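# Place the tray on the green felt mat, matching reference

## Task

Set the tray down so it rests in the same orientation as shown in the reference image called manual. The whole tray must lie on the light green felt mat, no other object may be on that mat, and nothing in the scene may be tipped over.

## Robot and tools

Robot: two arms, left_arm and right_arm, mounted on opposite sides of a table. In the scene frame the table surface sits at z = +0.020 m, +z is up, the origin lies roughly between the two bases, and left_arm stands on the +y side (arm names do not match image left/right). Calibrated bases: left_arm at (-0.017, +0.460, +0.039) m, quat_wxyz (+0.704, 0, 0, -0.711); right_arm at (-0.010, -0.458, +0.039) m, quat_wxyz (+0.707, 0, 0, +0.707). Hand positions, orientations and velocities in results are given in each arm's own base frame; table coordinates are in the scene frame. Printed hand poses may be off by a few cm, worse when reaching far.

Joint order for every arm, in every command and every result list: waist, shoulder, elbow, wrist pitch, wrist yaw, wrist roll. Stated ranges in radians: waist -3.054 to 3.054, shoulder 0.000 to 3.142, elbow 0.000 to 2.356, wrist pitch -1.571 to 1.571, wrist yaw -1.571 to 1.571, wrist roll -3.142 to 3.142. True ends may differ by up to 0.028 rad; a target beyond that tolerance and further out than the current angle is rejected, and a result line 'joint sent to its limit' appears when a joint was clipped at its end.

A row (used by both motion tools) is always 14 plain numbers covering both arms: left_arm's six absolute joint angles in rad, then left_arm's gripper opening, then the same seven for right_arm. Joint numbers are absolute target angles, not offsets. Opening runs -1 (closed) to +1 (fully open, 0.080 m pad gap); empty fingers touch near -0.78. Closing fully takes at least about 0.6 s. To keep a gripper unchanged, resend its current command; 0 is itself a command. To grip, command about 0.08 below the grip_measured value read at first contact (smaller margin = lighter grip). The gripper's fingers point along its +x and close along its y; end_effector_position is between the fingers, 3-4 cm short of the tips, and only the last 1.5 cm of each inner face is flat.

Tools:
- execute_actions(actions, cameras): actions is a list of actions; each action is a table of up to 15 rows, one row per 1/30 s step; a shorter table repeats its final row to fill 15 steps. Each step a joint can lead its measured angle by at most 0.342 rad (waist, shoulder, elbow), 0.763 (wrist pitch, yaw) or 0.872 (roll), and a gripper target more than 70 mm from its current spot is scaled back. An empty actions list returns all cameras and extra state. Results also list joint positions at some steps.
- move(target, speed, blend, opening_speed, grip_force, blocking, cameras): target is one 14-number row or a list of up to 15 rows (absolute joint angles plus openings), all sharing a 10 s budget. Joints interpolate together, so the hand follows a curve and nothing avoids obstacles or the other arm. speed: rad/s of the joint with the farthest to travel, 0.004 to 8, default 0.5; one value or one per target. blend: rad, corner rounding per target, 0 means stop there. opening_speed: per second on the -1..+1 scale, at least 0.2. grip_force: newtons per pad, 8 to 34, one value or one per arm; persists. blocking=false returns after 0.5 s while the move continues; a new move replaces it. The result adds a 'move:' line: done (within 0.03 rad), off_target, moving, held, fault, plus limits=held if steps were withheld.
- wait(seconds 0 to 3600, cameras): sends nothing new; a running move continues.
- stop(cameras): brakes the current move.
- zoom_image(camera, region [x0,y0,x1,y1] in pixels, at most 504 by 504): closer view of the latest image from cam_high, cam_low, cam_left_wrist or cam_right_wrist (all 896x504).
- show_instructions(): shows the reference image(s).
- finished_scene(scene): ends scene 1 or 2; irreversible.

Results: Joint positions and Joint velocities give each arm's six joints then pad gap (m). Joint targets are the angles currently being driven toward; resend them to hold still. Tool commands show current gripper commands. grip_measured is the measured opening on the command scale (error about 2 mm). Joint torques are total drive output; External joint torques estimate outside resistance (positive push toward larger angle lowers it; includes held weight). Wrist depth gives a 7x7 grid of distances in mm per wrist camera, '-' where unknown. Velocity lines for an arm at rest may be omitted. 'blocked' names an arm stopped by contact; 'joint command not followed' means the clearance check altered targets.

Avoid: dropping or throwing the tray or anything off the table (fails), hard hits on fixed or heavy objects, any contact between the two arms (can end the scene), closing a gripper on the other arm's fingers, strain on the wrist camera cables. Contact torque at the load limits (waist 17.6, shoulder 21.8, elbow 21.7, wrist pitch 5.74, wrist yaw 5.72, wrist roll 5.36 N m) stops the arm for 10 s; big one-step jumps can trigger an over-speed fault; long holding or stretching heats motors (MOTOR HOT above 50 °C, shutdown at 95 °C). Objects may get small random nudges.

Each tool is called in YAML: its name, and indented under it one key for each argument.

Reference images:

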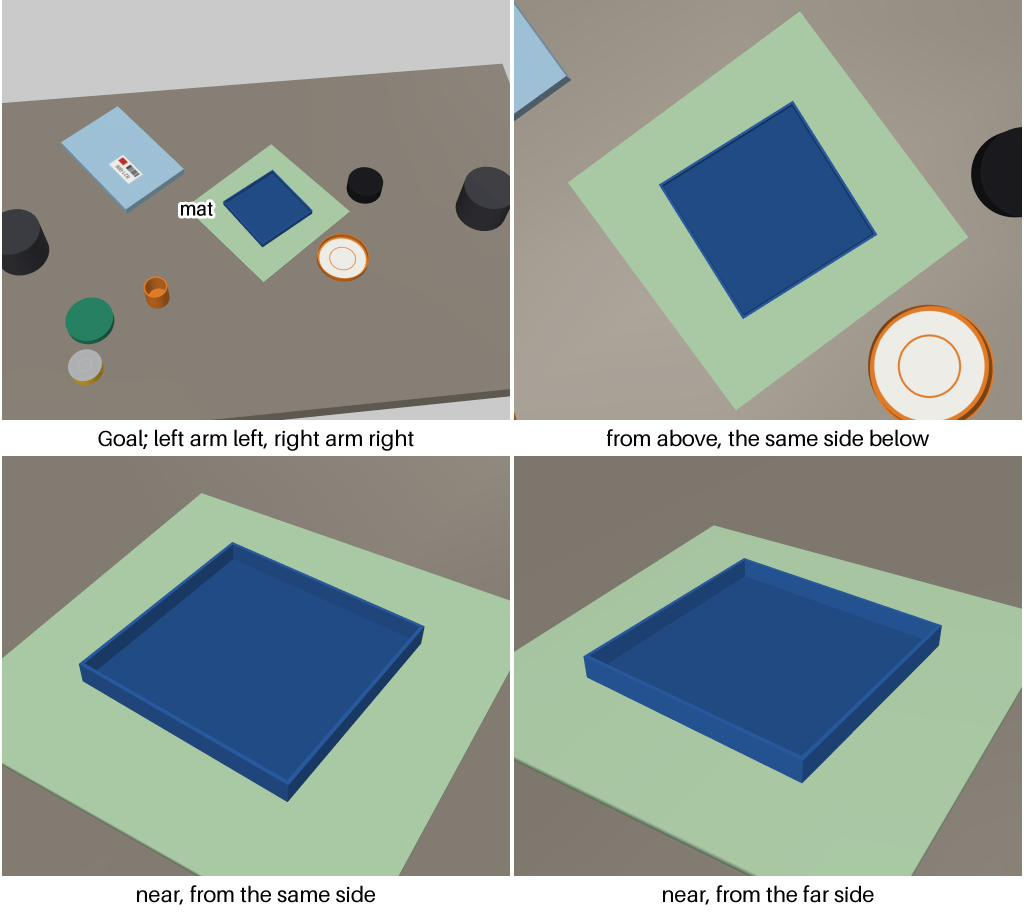

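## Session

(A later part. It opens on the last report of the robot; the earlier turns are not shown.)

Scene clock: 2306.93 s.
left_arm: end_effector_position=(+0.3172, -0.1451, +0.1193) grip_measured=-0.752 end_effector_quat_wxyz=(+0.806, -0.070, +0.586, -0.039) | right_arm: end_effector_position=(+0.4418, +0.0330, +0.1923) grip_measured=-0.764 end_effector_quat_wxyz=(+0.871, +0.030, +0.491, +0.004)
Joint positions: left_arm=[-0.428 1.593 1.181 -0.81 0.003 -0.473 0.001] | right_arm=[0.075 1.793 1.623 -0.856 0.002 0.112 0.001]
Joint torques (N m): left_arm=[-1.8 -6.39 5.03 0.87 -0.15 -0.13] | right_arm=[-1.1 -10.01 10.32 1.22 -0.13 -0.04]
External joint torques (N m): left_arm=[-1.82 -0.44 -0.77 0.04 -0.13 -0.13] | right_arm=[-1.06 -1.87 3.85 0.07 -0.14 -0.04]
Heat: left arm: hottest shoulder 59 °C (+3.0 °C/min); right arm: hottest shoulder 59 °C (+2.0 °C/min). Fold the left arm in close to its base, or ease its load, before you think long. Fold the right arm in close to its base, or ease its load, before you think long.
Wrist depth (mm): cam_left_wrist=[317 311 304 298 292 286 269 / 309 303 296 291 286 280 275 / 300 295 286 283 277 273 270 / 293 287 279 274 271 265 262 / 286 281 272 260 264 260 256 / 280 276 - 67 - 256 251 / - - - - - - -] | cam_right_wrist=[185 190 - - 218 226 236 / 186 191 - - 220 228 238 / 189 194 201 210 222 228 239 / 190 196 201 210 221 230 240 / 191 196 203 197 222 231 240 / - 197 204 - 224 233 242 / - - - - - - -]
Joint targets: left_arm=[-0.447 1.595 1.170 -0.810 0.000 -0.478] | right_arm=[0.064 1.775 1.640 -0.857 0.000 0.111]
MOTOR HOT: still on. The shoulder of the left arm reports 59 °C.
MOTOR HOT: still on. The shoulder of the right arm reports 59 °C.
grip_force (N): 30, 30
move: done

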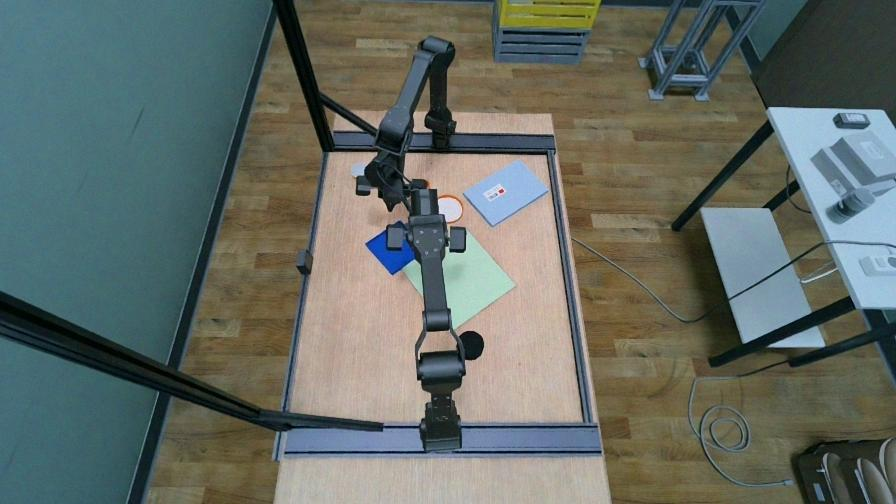

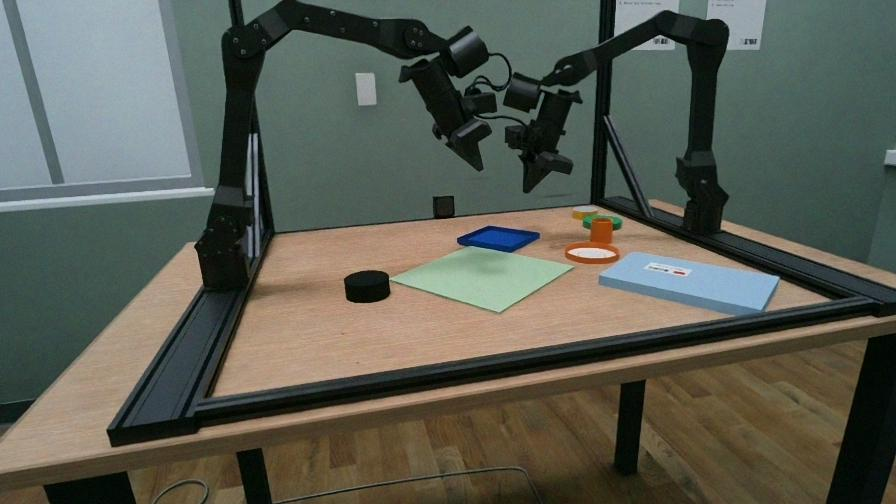

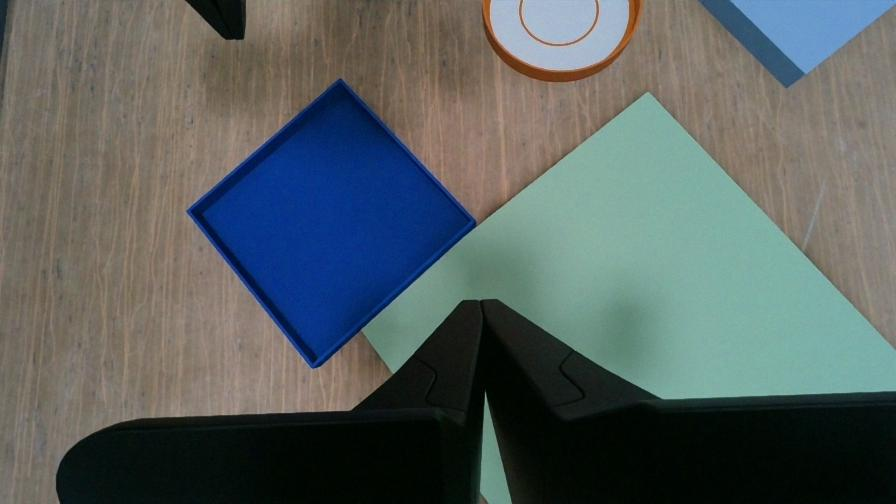

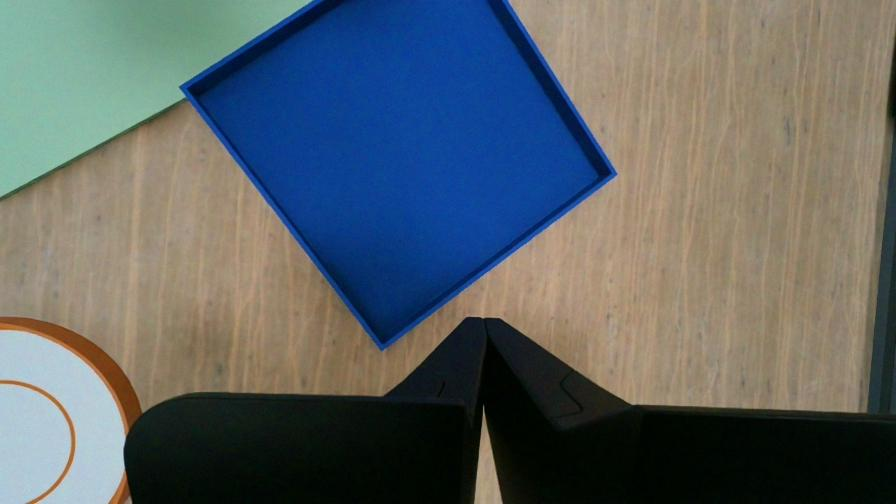

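move:
  target: [-0.53,1.595,1.17,-0.81,0,-0.478,-0.777778,-0.036,1.775,1.64,-0.857,0,0.111,-0.777778]
  speed: 0.2
  cameras: ["cam_high","cam_low"]

zoom_image:
  camera: "cam_high"
  region: [360, 160, 460, 260]

zoom_image:
  camera: "cam_low"
  region: [400, 20, 600, 190]

Scene clock: 2320.00 s.
left_arm: end_effector_position=(+0.3004, -0.1762, +0.1183) grip_measured=-0.752 end_effector_quat_wxyz=(+0.803, -0.040, +0.590, -0.078) | right_arm: end_effector_position=(+0.4428, -0.0161, +0.1956) grip_measured=-0.764 end_effector_quat_wxyz=(+0.871, +0.056, +0.486, -0.042)
Joint positions: left_arm=[-0.53 1.593 1.178 -0.81 0.002 -0.475 0.001] | right_arm=[-0.036 1.789 1.628 -0.857 0.001 0.108 0.001]
Joint torques (N m): left_arm=[-0.06 -6.41 5.37 0.86 -0.12 -0.05] | right_arm=[0.03 -9.59 9.8 1.37 -0.06 0.08]
External joint torques (N m): left_arm=[-0.05 -0.35 -0.5 0.02 -0.1 -0.06] | right_arm=[0.07 -1.46 3.27 0.18 -0.07 0.08]
Heat: left arm: hottest shoulder 56 °C (-4.0 °C/min); right arm: hottest shoulder 61 °C (+6.0 °C/min). Fold the left arm in close to its base, or ease its load, before you think long. Fold the right arm in close to its base, or ease its load, before you think long.
Wrist depth (mm): cam_left_wrist=[323 317 311 304 298 289 290 / 314 310 303 296 292 286 282 / 307 300 294 290 283 280 275 / 299 291 284 280 275 272 269 / 291 283 277 275 267 264 262 / 285 280 - 67 - 260 257 / - - - - - - -] | cam_right_wrist=[182 - - 210 215 225 231 / 187 - 200 206 217 226 235 / 188 192 - 210 218 226 236 / 189 194 204 210 219 228 236 / 190 196 203 209 220 230 238 / 191 196 203 - 222 231 238 / - - - - - - -]
Joint targets: left_arm=[-0.530 1.595 1.170 -0.810 0.000 -0.478] | right_arm=[-0.036 1.775 1.640 -0.857 0.000 0.111]
MOTOR HOT: still on. The shoulder of the left arm reports 56 °C.
MOTOR HOT: still on. The shoulder of the right arm reports 61 °C.
grip_force (N): 30, 30
move: done

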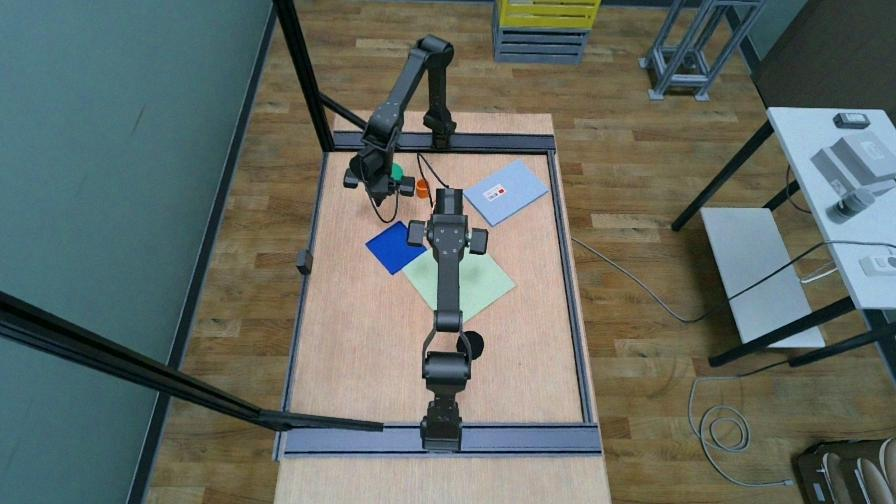

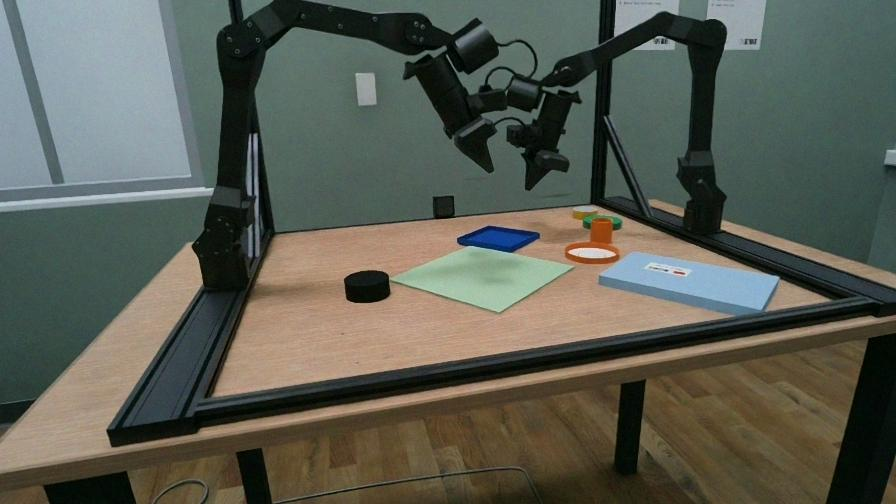

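Scaled by 5.040.

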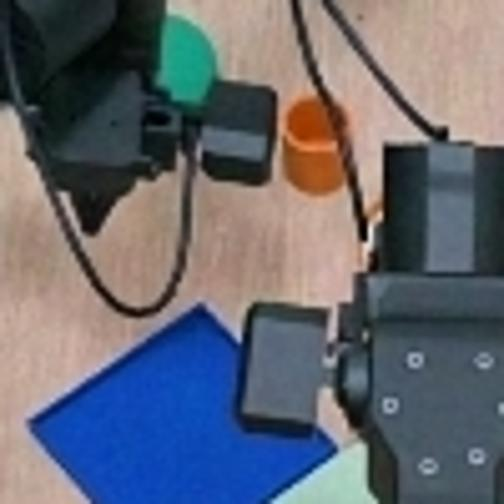

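Scaled by 2.520.

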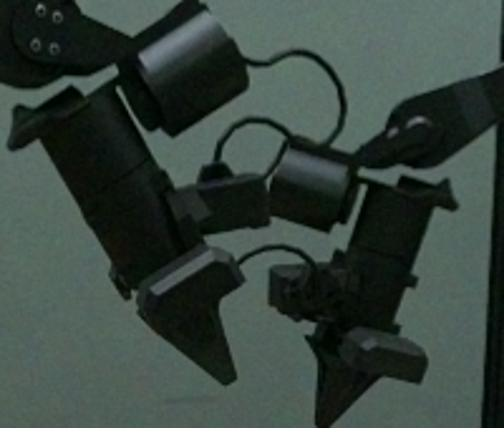

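move:
  target:
    - [-0.53,1.595,1.17,-0.81,0,-0.478,-0.777778,-0.1,1.4,1.2,-0.95,0,0,-0.777778]
    - [-0.246,1.9516,1.578,-1.197,0,-0.981,-0.1,-0.1,1.0,0.76,-0.96,0,0,-0.777778]
  speed: 0.6
  blend: 0.1
  cameras: ["cam_high","cam_right_wrist"]

Scene clock: 2329.67 s.
left_arm: end_effector_position=(+0.3537, -0.0889, +0.0954) grip_measured=-0.103 end_effector_quat_wxyz=(+0.658, -0.252, +0.663, +0.253) | right_arm: end_effector_position=(+0.2104, -0.0207, +0.1252) grip_measured=-0.764 end_effector_quat_wxyz=(+0.825, +0.028, +0.562, -0.042)
Joint positions: left_arm=[-0.245 1.945 1.563 -1.195 0.002 -0.976 0.03] | right_arm=[-0.097 1.009 0.774 -0.961 0.001 0.003 0.001]
Joint torques (N m): left_arm=[0 -7.87 7.51 0.25 -0.14 -0.11] | right_arm=[-0.2 -2.86 6.14 1.2 -0.08 -0.11]
External joint torques (N m): left_arm=[0 0.04 2.25 -0.02 -0.1 -0.11] | right_arm=[-0.21 -0.62 -0.2 0.25 -0.09 -0.11]
Heat: left arm: hottest shoulder 56 °C (-7.0 °C/min); right arm: hottest shoulder 60 °C (+7.0 °C/min). Fold the left arm in close to its base, or ease its load, before you think long. Fold the right arm in close to its base, or ease its load, before you think long.
Wrist depth (mm): cam_left_wrist=[210 210 208 208 208 211 211 / 211 211 211 208 211 212 211 / 211 211 210 211 211 211 212 / 211 211 211 211 183 212 213 / 212 211 212 212 183 212 212 / 211 212 - 67 - 212 213 / - - - - - - -] | cam_right_wrist=[163 162 160 156 154 153 153 / 170 169 167 166 - 157 153 / 178 175 176 174 - 166 164 / 187 186 185 182 - 175 174 / 195 196 193 190 184 182 185 / 207 205 - 203 99 - 193 / - - - 215 - - -]
Joint targets: left_arm=[-0.246 1.951 1.578 -1.197 0.000 -0.981] | right_arm=[-0.100 1.000 0.760 -0.960 0.000 0.000]
MOTOR HOT: still on. The shoulder of the left arm reports 56 °C.
MOTOR HOT: still on. The shoulder of the right arm reports 60 °C.
grip_force (N): 30, 30
move: done

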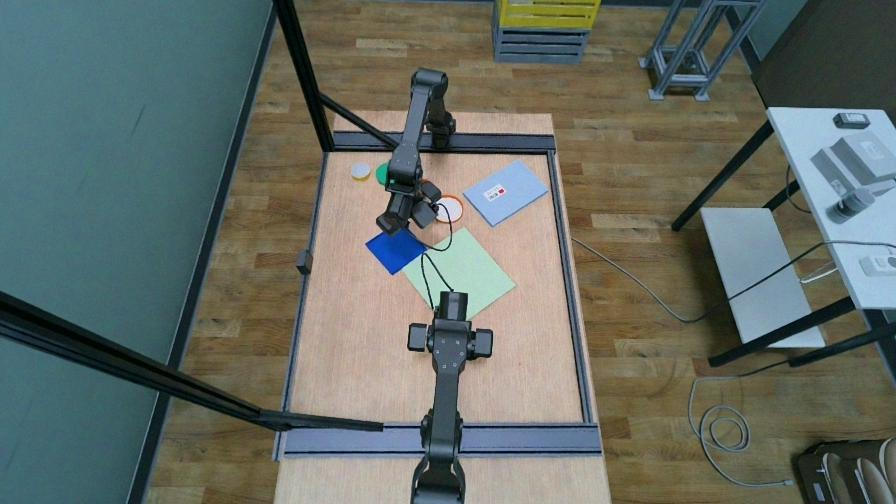

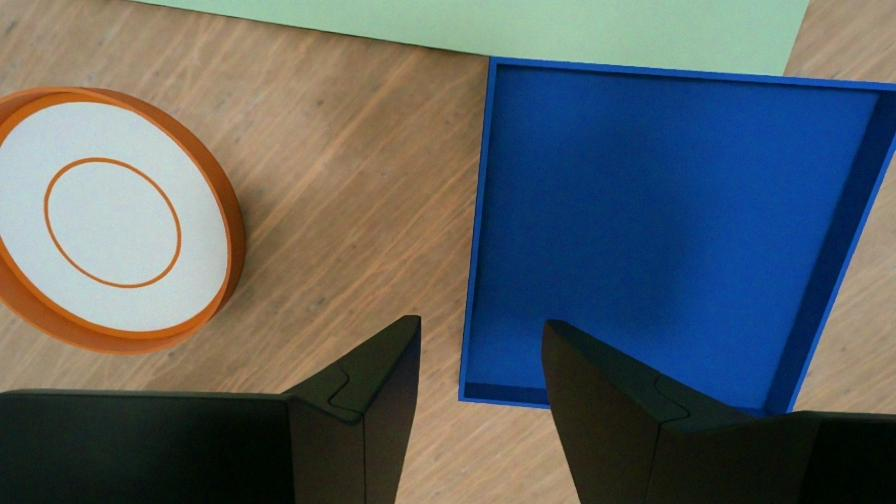

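move:
  target: [-0.25,2.032,1.394,-0.933,0,-0.916,-0.1,-0.1,1.0,0.76,-0.96,0,0,-0.777778]
  speed: 0.3
  cameras: ["cam_right_wrist"]

Scene clock: 2356.37 s.
left_arm: end_effector_position=(+0.3619, -0.0916, +0.0288) grip_measured=-0.103 end_effector_quat_wxyz=(+0.671, -0.237, +0.664, +0.230) | right_arm: end_effector_position=(+0.2104, -0.0207, +0.1252) grip_measured=-0.764 end_effector_quat_wxyz=(+0.825, +0.028, +0.562, -0.042)
Joint positions: left_arm=[-0.247 2.026 1.405 -0.935 0.002 -0.92 0.03] | right_arm=[-0.097 1.009 0.774 -0.961 0.001 0.003 0.001]
Joint torques (N m): left_arm=[-0.29 -8.19 4.44 0.54 -0.13 0.16] | right_arm=[-0.17 -2.9 6.14 1.2 -0.08 -0.15]
External joint torques (N m): left_arm=[-0.34 -0.08 -0.54 0.24 -0.08 0.16] | right_arm=[-0.17 -0.68 -0.18 0.26 -0.09 -0.15]
Heat: left arm: hottest shoulder 53 °C (-9.1 °C/min); right arm: hottest shoulder 52 °C (-4.0 °C/min). Fold the left arm in close to its base, or ease its load, before you think long. Fold the right arm in close to its base, or ease its load, before you think long.
Wrist depth (mm): cam_left_wrist=[211 210 208 208 208 211 211 / 210 211 211 207 211 212 211 / 210 211 211 211 211 212 212 / 211 211 211 212 183 212 212 / 211 211 211 212 183 212 212 / 212 212 - 67 - 212 212 / - - - - - - -] | cam_right_wrist=[100 99 99 95 94 93 93 / 104 104 103 102 - - - / 109 108 108 107 - 102 - / 114 114 113 113 - - - / 119 120 118 117 112 - - / - 124 - 122 99 - - / - - - 128 - - -]
Joint targets: left_arm=[-0.250 2.032 1.394 -0.933 0.000 -0.916] | right_arm=[-0.100 1.000 0.760 -0.960 0.000 0.000]
MOTOR HOT: still on. The shoulder of the left arm reports 53 °C.
MOTOR HOT: still on. The shoulder of the right arm reports 52 °C.
grip_force (N): 30, 30
move: done

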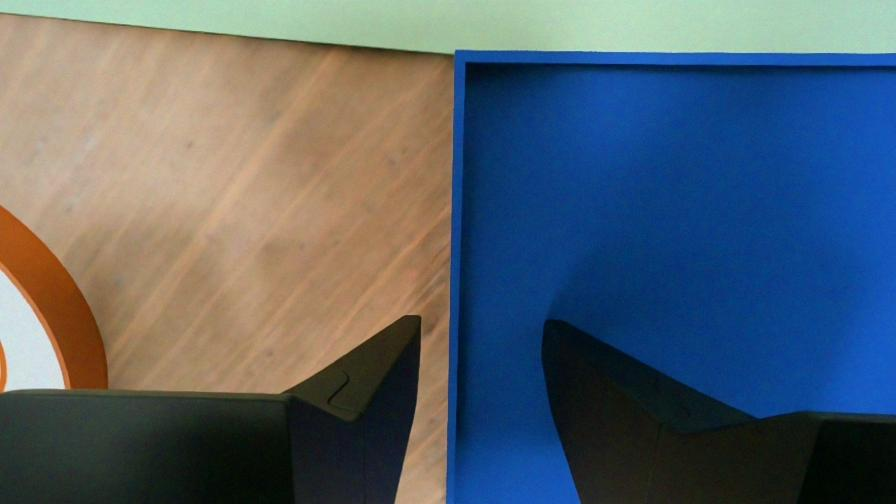

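move:
  target: [-0.24,2.022,1.357,-0.914,0,-0.916,-0.1,-0.1,1.0,0.76,-0.96,0,0,-0.777778]
  speed: 0.2
  cameras: ["cam_right_wrist"]

Scene clock: 2366.57 s.
left_arm: end_effector_position=(+0.3588, -0.0903, +0.0260) grip_measured=-0.102 end_effector_quat_wxyz=(+0.672, -0.238, +0.663, +0.229) | right_arm: end_effector_position=(+0.2104, -0.0207, +0.1252) grip_measured=-0.764 end_effector_quat_wxyz=(+0.825, +0.028, +0.562, -0.042)
Joint positions: left_arm=[-0.245 2.015 1.378 -0.915 0.003 -0.919 0.03] | right_arm=[-0.097 1.009 0.774 -0.961 0.001 0.003 0.001]
Joint torques (N m): left_arm=[0.47 -7.89 3.31 0.45 -0.16 0.16] | right_arm=[-0.18 -2.88 6.13 1.2 -0.08 -0.14]
External joint torques (N m): left_arm=[0.47 0.18 -1.68 0.12 -0.12 0.16] | right_arm=[-0.18 -0.7 -0.1 0.29 -0.08 -0.14]
Heat: left arm: hottest shoulder 56 °C (-3.0 °C/min); right arm: hottest shoulder 50 °C (-9.1 °C/min). Fold the left arm in close to its base, or ease its load, before you think long. Fold the right arm in close to its base, or ease its load, before you think long.
Wrist depth (mm): cam_left_wrist=[210 210 208 208 208 211 211 / 211 210 211 208 211 211 211 / 211 211 211 211 211 212 212 / 211 211 211 211 183 212 212 / 211 211 211 211 183 212 212 / 212 212 - 67 - 213 213 / - - - - - - -] | cam_right_wrist=[99 98 98 94 93 93 93 / 102 103 101 101 - - - / 107 107 106 106 - - - / 112 113 112 111 - - - / 117 118 117 116 - - - / - 123 - - 99 - - / - - - 129 - - -]
Joint targets: left_arm=[-0.240 2.022 1.357 -0.914 0.000 -0.916] | right_arm=[-0.100 1.000 0.760 -0.960 0.000 0.000]
MOTOR HOT: still on. The shoulder of the left arm reports 56 °C.
MOTOR HOT: still on. The shoulder of the right arm reports 50 °C.
grip_force (N): 30, 30
move: done

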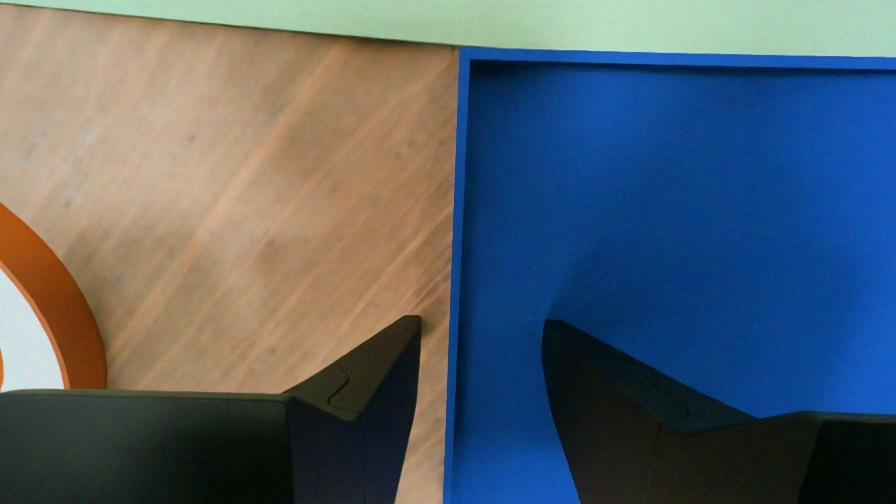

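move:
  target:
    - [-0.24,2.026,1.343,-0.897,0,-0.916,-0.1,-0.1,1.0,0.76,-0.96,0,0,-0.777778]
    - [-0.24,2.026,1.343,-0.897,0,-0.916,-1,-0.1,1.0,0.76,-0.96,0,0,-0.777778]
  speed: 0.2
  opening_speed: 0.6
  cameras: ["cam_right_wrist"]

Scene clock: 2376.70 s.
left_arm: end_effector_position=(+0.3578, -0.0892, +0.0249) grip_measured=-0.748 end_effector_quat_wxyz=(+0.673, -0.239, +0.662, +0.228) | right_arm: end_effector_position=(+0.2104, -0.0207, +0.1252) grip_measured=-0.764 end_effector_quat_wxyz=(+0.825, +0.028, +0.562, -0.042)
Joint positions: left_arm=[-0.242 2.009 1.363 -0.902 0.005 -0.915 0.001] | right_arm=[-0.097 1.009 0.774 -0.961 0.001 0.003 0.001]
Joint torques (N m): left_arm=[0.21 -6.89 3.18 0.78 -0.23 0.01] | right_arm=[-0.16 -2.98 6.07 1.2 -0.05 -0.15]
External joint torques (N m): left_arm=[0.2 1.19 -1.84 0.44 -0.18 0.01] | right_arm=[-0.14 -0.77 -0.2 0.27 -0.06 -0.15]
Heat: left arm: hottest shoulder 57 °C (+0.0 °C/min); right arm: hottest shoulder 48 °C (-13.1 °C/min). Fold the left arm in close to its base, or ease its load, before you think long. Fold the right arm in close to its base, or ease its load, before you think long.
Wrist depth (mm): cam_left_wrist=[210 210 207 208 208 211 211 / 210 211 210 208 211 211 211 / 211 211 211 212 211 212 212 / 211 211 211 212 183 212 212 / 211 212 211 212 183 212 212 / 212 212 - 67 - 212 212 / - - - - - - -] | cam_right_wrist=[98 97 98 97 93 93 93 / 102 102 101 101 98 - - / 106 106 106 106 - - - / 111 111 112 112 - - - / 116 117 117 115 - - - / - 122 120 - - - - / - - - - - - -]
Joint targets: left_arm=[-0.240 2.026 1.343 -0.897 0.000 -0.916] | right_arm=[-0.100 1.000 0.760 -0.960 0.000 0.000]
MOTOR HOT: still on. The shoulder of the left arm reports 57 °C.
MOTOR HOT: still on. The shoulder of the right arm reports 48 °C.
grip_force (N): 30, 30
move: done

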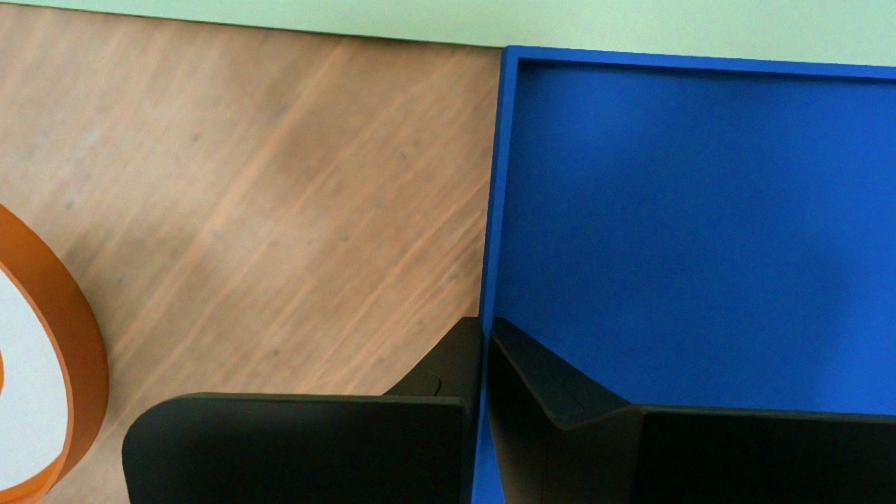

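move:
  target: [-0.24,1.967,1.462,-1.066,0,-0.916,-1,-0.1,1.0,0.76,-0.96,0,0,-0.777778]
  speed: 0.12
  cameras: ["cam_right_wrist","cam_low","cam_high"]

Scene clock: 2390.60 s.
left_arm: end_effector_position=(+0.3497, -0.0871, +0.0532) grip_measured=-0.748 end_effector_quat_wxyz=(+0.657, -0.229, +0.677, +0.238) | right_arm: end_effector_position=(+0.2104, -0.0207, +0.1252) grip_measured=-0.764 end_effector_quat_wxyz=(+0.825, +0.028, +0.562, -0.042)
Joint positions: left_arm=[-0.242 1.984 1.447 -1.064 0.004 -0.915 0.001] | right_arm=[-0.097 1.009 0.774 -0.961 0.001 0.003 0.001]
Joint torques (N m): left_arm=[0.21 -10.6 7.27 0.22 -0.23 0.01] | right_arm=[-0.29 -2.92 6.14 1.2 -0.07 -0.15]
External joint torques (N m): left_arm=[0.25 -2.6 2.19 -0.01 -0.18 0.01] | right_arm=[-0.29 -0.73 -0.13 0.27 -0.07 -0.15]
Heat: left arm: hottest shoulder 57 °C (+2.0 °C/min); right arm: hottest shoulder 47 °C (-12.1 °C/min). Fold the left arm in close to its base, or ease its load, before you think long.
Wrist depth (mm): cam_left_wrist=[210 210 208 208 208 211 211 / 211 211 210 208 211 211 211 / 211 211 211 211 211 212 211 / 211 211 211 211 183 212 212 / 212 211 211 212 183 212 212 / 211 212 - 67 - 213 212 / - - - - - - -] | cam_right_wrist=[124 122 120 119 117 112 112 / 130 128 127 124 - - - / 135 134 133 131 - 103 - / 145 142 140 138 - 108 108 / 152 149 148 143 - - - / - 158 - - - - - / - - - - - - -]
Joint targets: left_arm=[-0.240 1.967 1.462 -1.066 0.000 -0.916] | right_arm=[-0.100 1.000 0.760 -0.960 0.000 0.000]
MOTOR HOT: still on. The shoulder of the left arm reports 57 °C.
MOTOR HOT: cleared for the motors of the right arm.
grip_force (N): 30, 30
move: done
Images, in order (width x height): cam_high 896x504, cam_low 896x504, cam_right_wrist 896x504.

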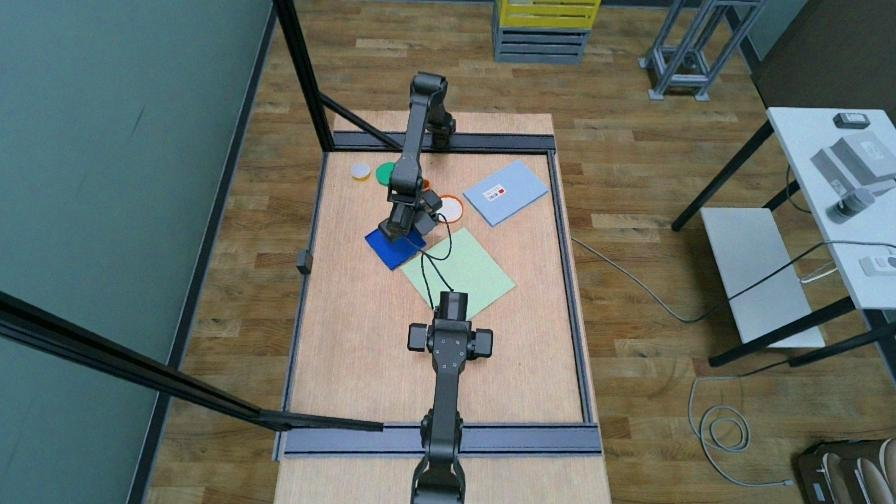

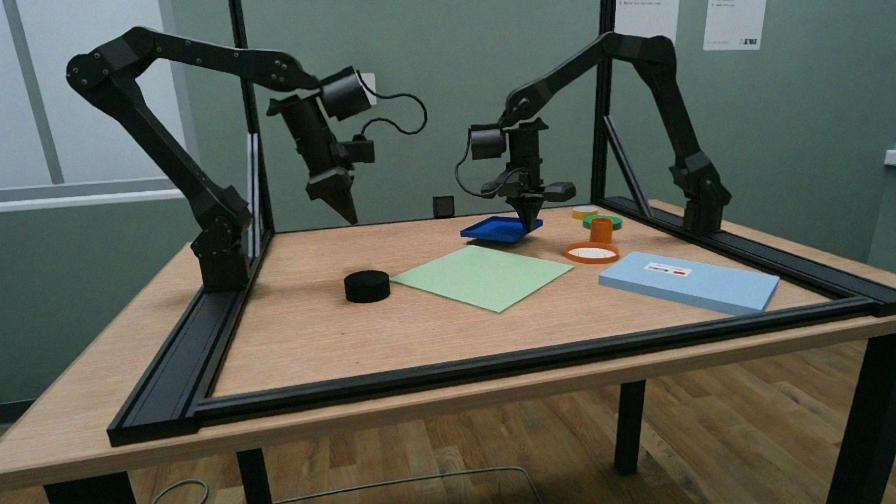

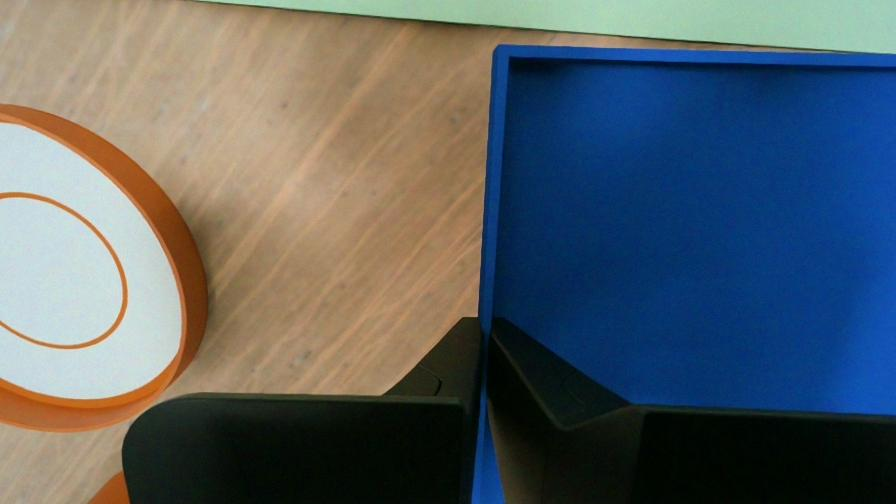

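move:
  target: [0.2343,2.4114,2.1936,-1.353,0,-0.303,-1,-0.1,1.0,0.76,-0.96,0,0,-0.777778]
  speed: 0.3
  cameras: ["cam_right_wrist","cam_high"]

Scene clock: 2416.33 s.
left_arm: end_effector_position=(+0.4531, +0.1082, +0.0660) grip_measured=-0.748 end_effector_quat_wxyz=(+0.678, -0.190, +0.684, +0.189) | right_arm: end_effector_position=(+0.2104, -0.0207, +0.1252) grip_measured=-0.764 end_effector_quat_wxyz=(+0.825, +0.028, +0.562, -0.042)
Joint positions: left_arm=[0.235 2.404 2.177 -1.352 0.002 -0.307 0.001] | right_arm=[-0.097 1.009 0.774 -0.961 0.001 0.003 0.001]
Joint torques (N m): left_arm=[-0.07 -10.76 7.76 0.26 -0.12 0.18] | right_arm=[-0.15 -2.79 6.07 1.18 -0.07 -0.16]
External joint torques (N m): left_arm=[0 -0.1 2.43 -0.04 -0.1 0.18] | right_arm=[-0.14 -0.55 -0.23 0.25 -0.08 -0.16]
Heat: left arm: hottest shoulder 58 °C (+5.1 °C/min); right arm: hottest shoulder 45 °C (-6.1 °C/min). Fold the left arm in close to its base, or ease its load, before you think long.
Wrist depth (mm): cam_left_wrist=[210 210 208 208 208 211 211 / 210 211 211 208 212 211 212 / 211 211 211 211 211 211 212 / 211 211 211 211 183 212 212 / 211 211 211 211 184 212 212 / 211 211 - 67 - 213 212 / - - - - - - -] | cam_right_wrist=[128 127 124 120 119 118 118 / 134 133 130 127 - 99 - / 143 141 138 136 104 103 104 / 150 148 147 143 - - 108 / 159 158 154 148 - 113 - / - 164 - - - - - / - - - - - - -]
Joint targets: left_arm=[0.234 2.411 2.194 -1.353 0.000 -0.303] | right_arm=[-0.100 1.000 0.760 -0.960 0.000 0.000]
MOTOR HOT: still on. The shoulder of the left arm reports 58 °C.
grip_force (N): 30, 30
move: done
Images, in order (width x height): cam_high 896x504, cam_right_wrist 896x504.

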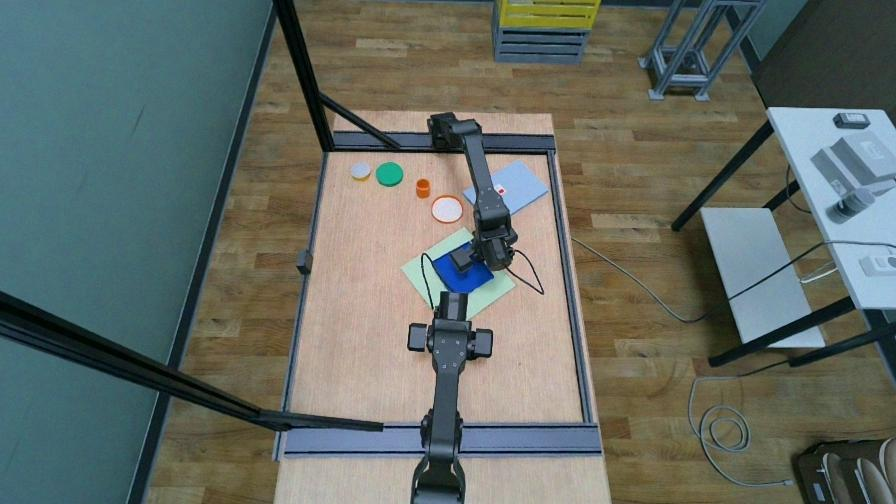

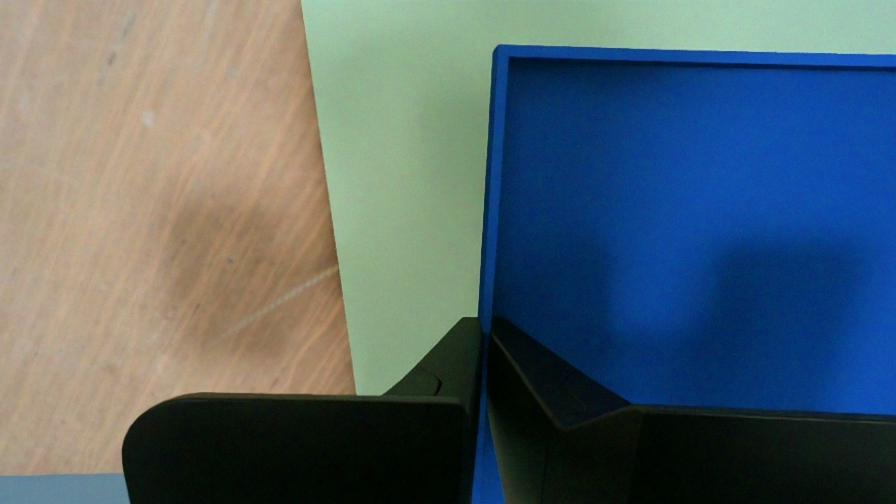

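move:
  target: [0.2343,2.4224,2.056,-1.2046,0,-0.283,-1,-0.1,1.0,0.76,-0.96,0,0,-0.777778]
  speed: 0.08
  cameras: ["cam_right_wrist","cam_low"]

Scene clock: 2430.53 s.
left_arm: end_effector_position=(+0.4590, +0.1096, +0.0349) grip_measured=-0.748 end_effector_quat_wxyz=(+0.690, -0.183, +0.677, +0.181) | right_arm: end_effector_position=(+0.2104, -0.0207, +0.1252) grip_measured=-0.764 end_effector_quat_wxyz=(+0.825, +0.028, +0.562, -0.042)
Joint positions: left_arm=[0.235 2.413 2.069 -1.208 0.002 -0.287 0.001] | right_arm=[-0.097 1.009 0.774 -0.961 0.001 0.003 0.001]
Joint torques (N m): left_arm=[-0.06 -10.53 4.4 0.62 -0.13 0.17] | right_arm=[-0.22 -2.85 6.1 1.18 -0.08 -0.12]
External joint torques (N m): left_arm=[0.03 0.12 -0.94 0.26 -0.11 0.17] | right_arm=[-0.23 -0.64 -0.18 0.26 -0.08 -0.12]
Heat: left arm: hottest shoulder 60 °C (+3.0 °C/min); right arm: hottest shoulder 44 °C (-5.0 °C/min). Fold the left arm in close to its base, or ease its load, before you think long.
Wrist depth (mm): cam_left_wrist=[211 210 208 208 208 211 211 / 210 211 211 208 211 211 211 / 211 211 211 211 212 211 212 / 211 211 211 211 183 212 212 / 211 212 211 212 183 212 212 / 211 212 - 67 - 212 213 / - - - - - - -] | cam_right_wrist=[101 100 96 96 - 93 93 / 105 105 100 101 - - - / 110 110 107 104 - - - / 115 115 112 110 - 107 106 / 122 121 118 114 - 113 112 / - 126 125 - 80 - - / - - - - - - -]
Joint targets: left_arm=[0.234 2.422 2.056 -1.205 0.000 -0.283] | right_arm=[-0.100 1.000 0.760 -0.960 0.000 0.000]
MOTOR HOT: still on. The shoulder of the left arm reports 60 °C.
grip_force (N): 30, 30
move: done
Images, in order (width x height): cam_low 896x504, cam_right_wrist 896x504.

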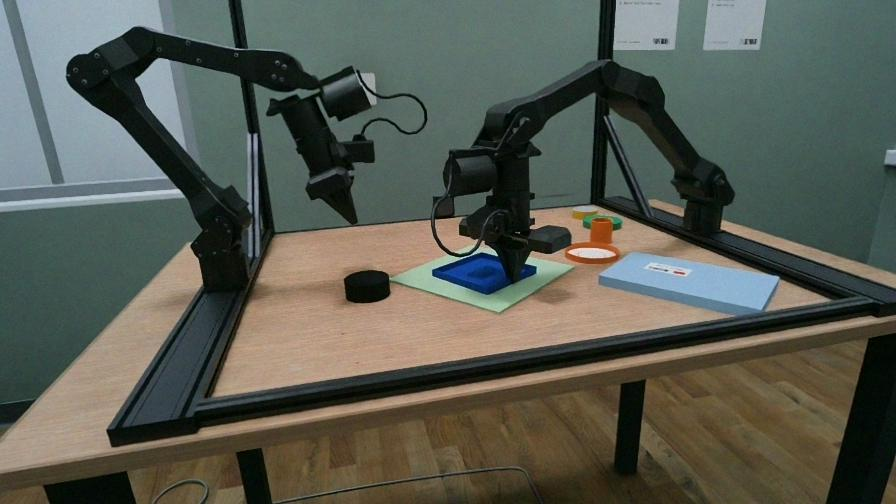

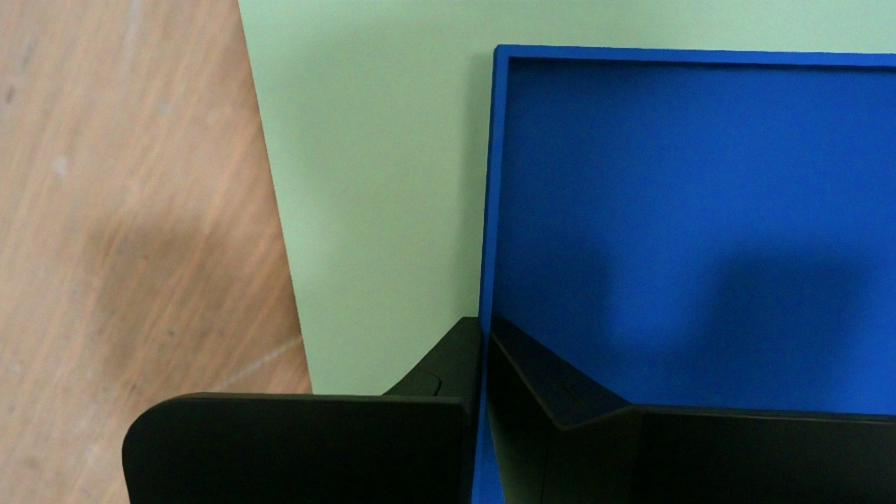

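move:
  target: [0.2343,2.425,2.026,-1.1725,0,-0.283,-1,-0.1,1.0,0.76,-0.96,0,0,-0.777778]
  speed: 0.06
  cameras: ["cam_right_wrist","cam_low"]

Scene clock: 2439.97 s.
left_arm: end_effector_position=(+0.4597, +0.1098, +0.0320) grip_measured=-0.748 end_effector_quat_wxyz=(+0.693, -0.183, +0.673, +0.181) | right_arm: end_effector_position=(+0.2104, -0.0207, +0.1252) grip_measured=-0.764 end_effector_quat_wxyz=(+0.825, +0.028, +0.562, -0.042)
Joint positions: left_arm=[0.235 2.407 2.047 -1.182 0.002 -0.286 0.001] | right_arm=[-0.097 1.009 0.774 -0.961 0.001 0.003 0.001]
Joint torques (N m): left_arm=[-0.06 -9.58 3.67 1.04 -0.11 0.14] | right_arm=[-0.12 -2.79 6.03 1.2 -0.06 -0.12]
External joint torques (N m): left_arm=[-0.06 1.07 -1.64 0.7 -0.09 0.15] | right_arm=[-0.13 -0.57 -0.29 0.25 -0.06 -0.12]
Heat: left arm: hottest shoulder 65 °C (+8.0 °C/min); right arm: hottest wrist pitch 44 °C (+0.0 °C/min). Heating fast: the left arm's shoulder motor: a push or a pull is the cause, and it goes on while you think. Ease it with your next call, before anything else.
Wrist depth (mm): cam_left_wrist=[211 211 208 208 208 211 211 / 211 211 211 208 211 211 211 / 211 211 211 212 211 211 212 / 211 211 211 212 182 212 212 / 211 211 212 211 183 212 212 / 211 211 - 67 - 212 212 / - - - - - - -] | cam_right_wrist=[101 100 97 96 - 95 95 / 105 105 100 101 - - 98 / 110 110 106 105 - - - / 114 115 112 111 - - 107 / 122 121 118 114 113 - - / - 125 124 - - - - / - - - - - - -]
Joint targets: left_arm=[0.234 2.425 2.026 -1.173 0.000 -0.283] | right_arm=[-0.100 1.000 0.760 -0.960 0.000 0.000]
MOTOR HOT: still on. The shoulder of the left arm reports 65 °C.
grip_force (N): 30, 30
move: done
Images, in order (width x height): cam_low 896x504, cam_right_wrist 896x504.

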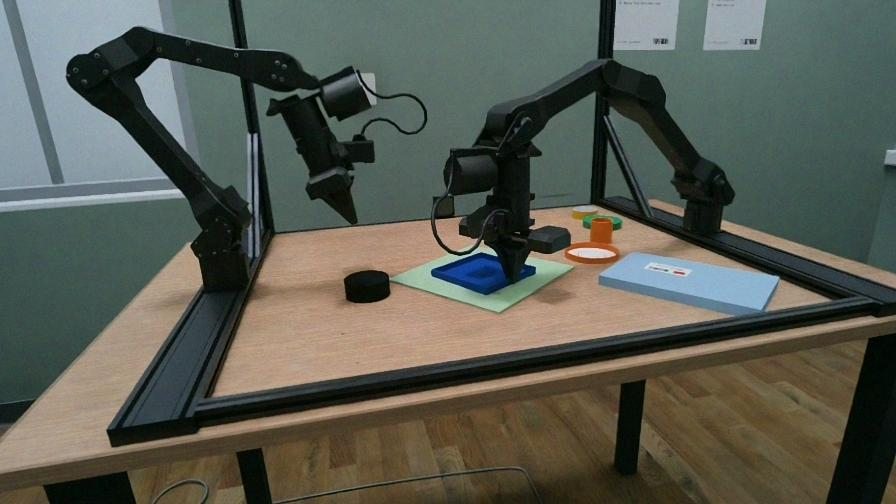

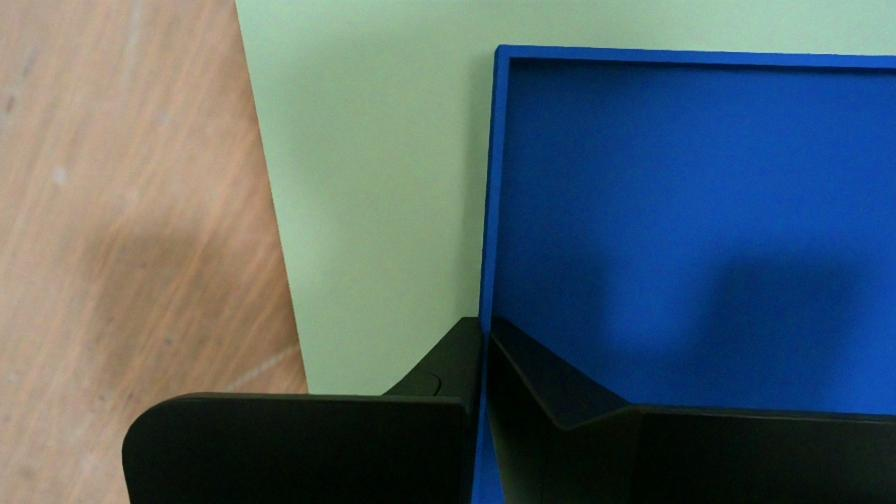

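move:
  target:
    - [0.2343,2.425,2.03,-1.177,0,-0.283,-1,-0.1,1.0,0.76,-0.96,0,0,-0.777778]
    - [0.2343,2.425,2.03,-1.177,0,-0.283,-0.3,-0.1,1.0,0.76,-0.96,0,0,-0.777778]
    - [0.2343,2.405,2.26,-1.427,0,-0.283,-0.3,-0.1,1.0,0.76,-0.96,0,0,-0.777778]
    - [0.1,1.5,1.6,-1.4,0,-0.283,-0.3,-0.1,1.0,0.76,-0.96,0,0,-0.777778]
  speed: [0.1,0.1,0.2,0.7]
  opening_speed: 0.5
  cameras: ["cam_high","cam_low","cam_right_wrist"]

zoom_image:
  camera: "cam_high"
  region: [380, 200, 540, 340]

Scene clock: 2452.17 s.
left_arm: end_effector_position=(+0.2975, +0.0311, +0.2408) grip_measured=-0.303 end_effector_quat_wxyz=(+0.782, -0.143, +0.593, +0.128) | right_arm: end_effector_position=(+0.2104, -0.0207, +0.1252) grip_measured=-0.764 end_effector_quat_wxyz=(+0.825, +0.028, +0.562, -0.042)
Joint positions: left_arm=[0.103 1.508 1.608 -1.403 -0.003 -0.286 0.021] | right_arm=[-0.097 1.009 0.774 -0.961 0.001 0.003 0.001]
Joint torques (N m): left_arm=[-0.27 -6.45 5.06 0.95 0.06 0.13] | right_arm=[-0.25 -2.86 6.09 1.19 -0.08 -0.12]
External joint torques (N m): left_arm=[-0.25 -1.53 -0.36 0.23 0.08 0.13] | right_arm=[-0.25 -0.63 -0.2 0.26 -0.08 -0.12]
Heat: left arm: hottest shoulder 68 °C (+11.2 °C/min); right arm: hottest shoulder 43 °C (-3.0 °C/min). Fold the left arm in close to its base, or ease its load, before you think long.
Wrist depth (mm): cam_left_wrist=[210 210 208 208 208 212 211 / 210 211 211 208 211 212 211 / 211 211 211 211 211 211 212 / 211 211 211 212 183 212 212 / 211 211 212 211 183 212 212 / 212 211 - 67 - 212 213 / - - - - - - -] | cam_right_wrist=[308 313 316 319 335 331 339 / 312 315 323 325 331 335 343 / 315 319 327 328 334 342 349 / - - 330 335 343 347 352 / 302 - - - 343 352 357 / 306 - - - 97 357 363 / - - - 346 87 - -]
Joint targets: left_arm=[0.100 1.500 1.600 -1.400 0.000 -0.283] | right_arm=[-0.100 1.000 0.760 -0.960 0.000 0.000]
MOTOR HOT: still on. The shoulder of the left arm reports 68 °C.
grip_force (N): 30, 30
move: done

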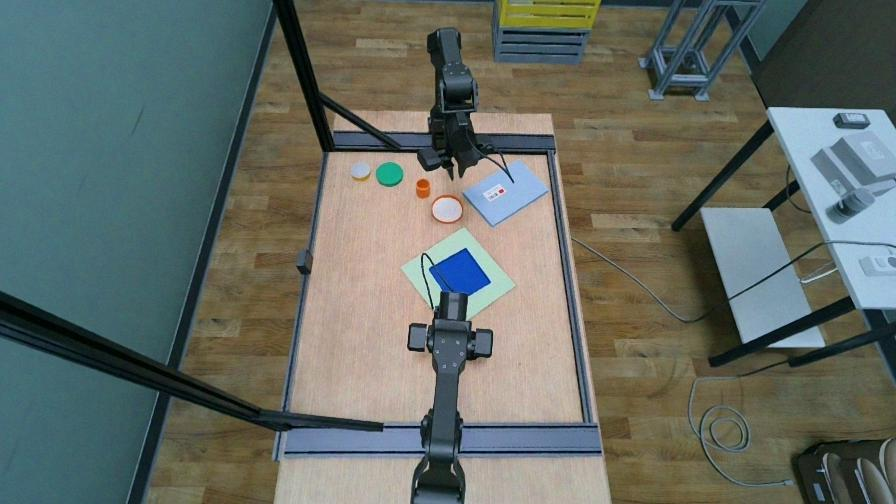

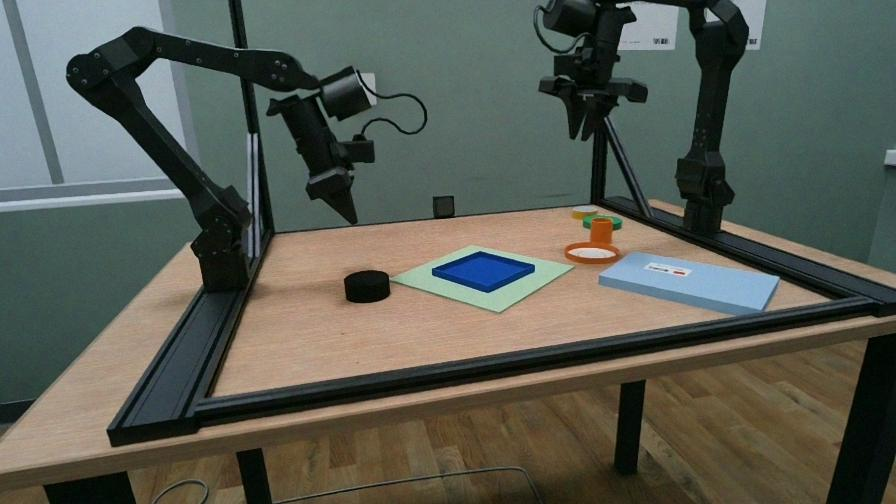

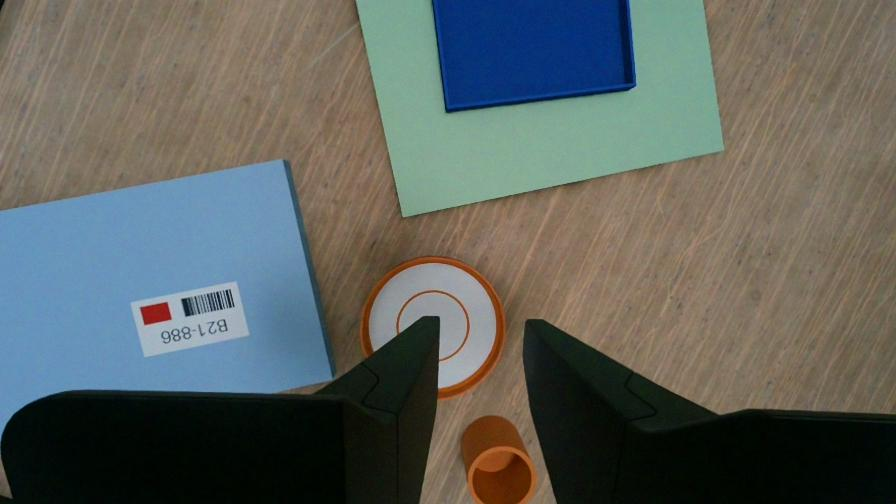

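Scaled by 3.150.

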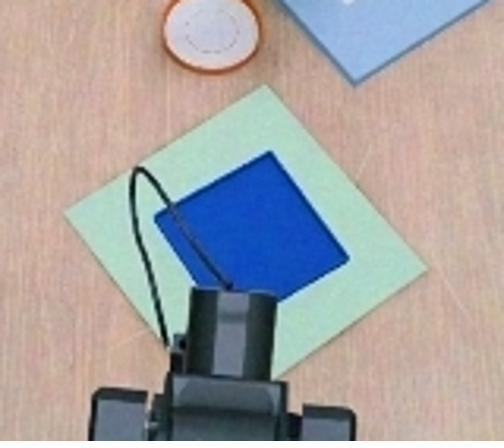

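finished_scene:
  scene: 1

The scene is finished: the task was done.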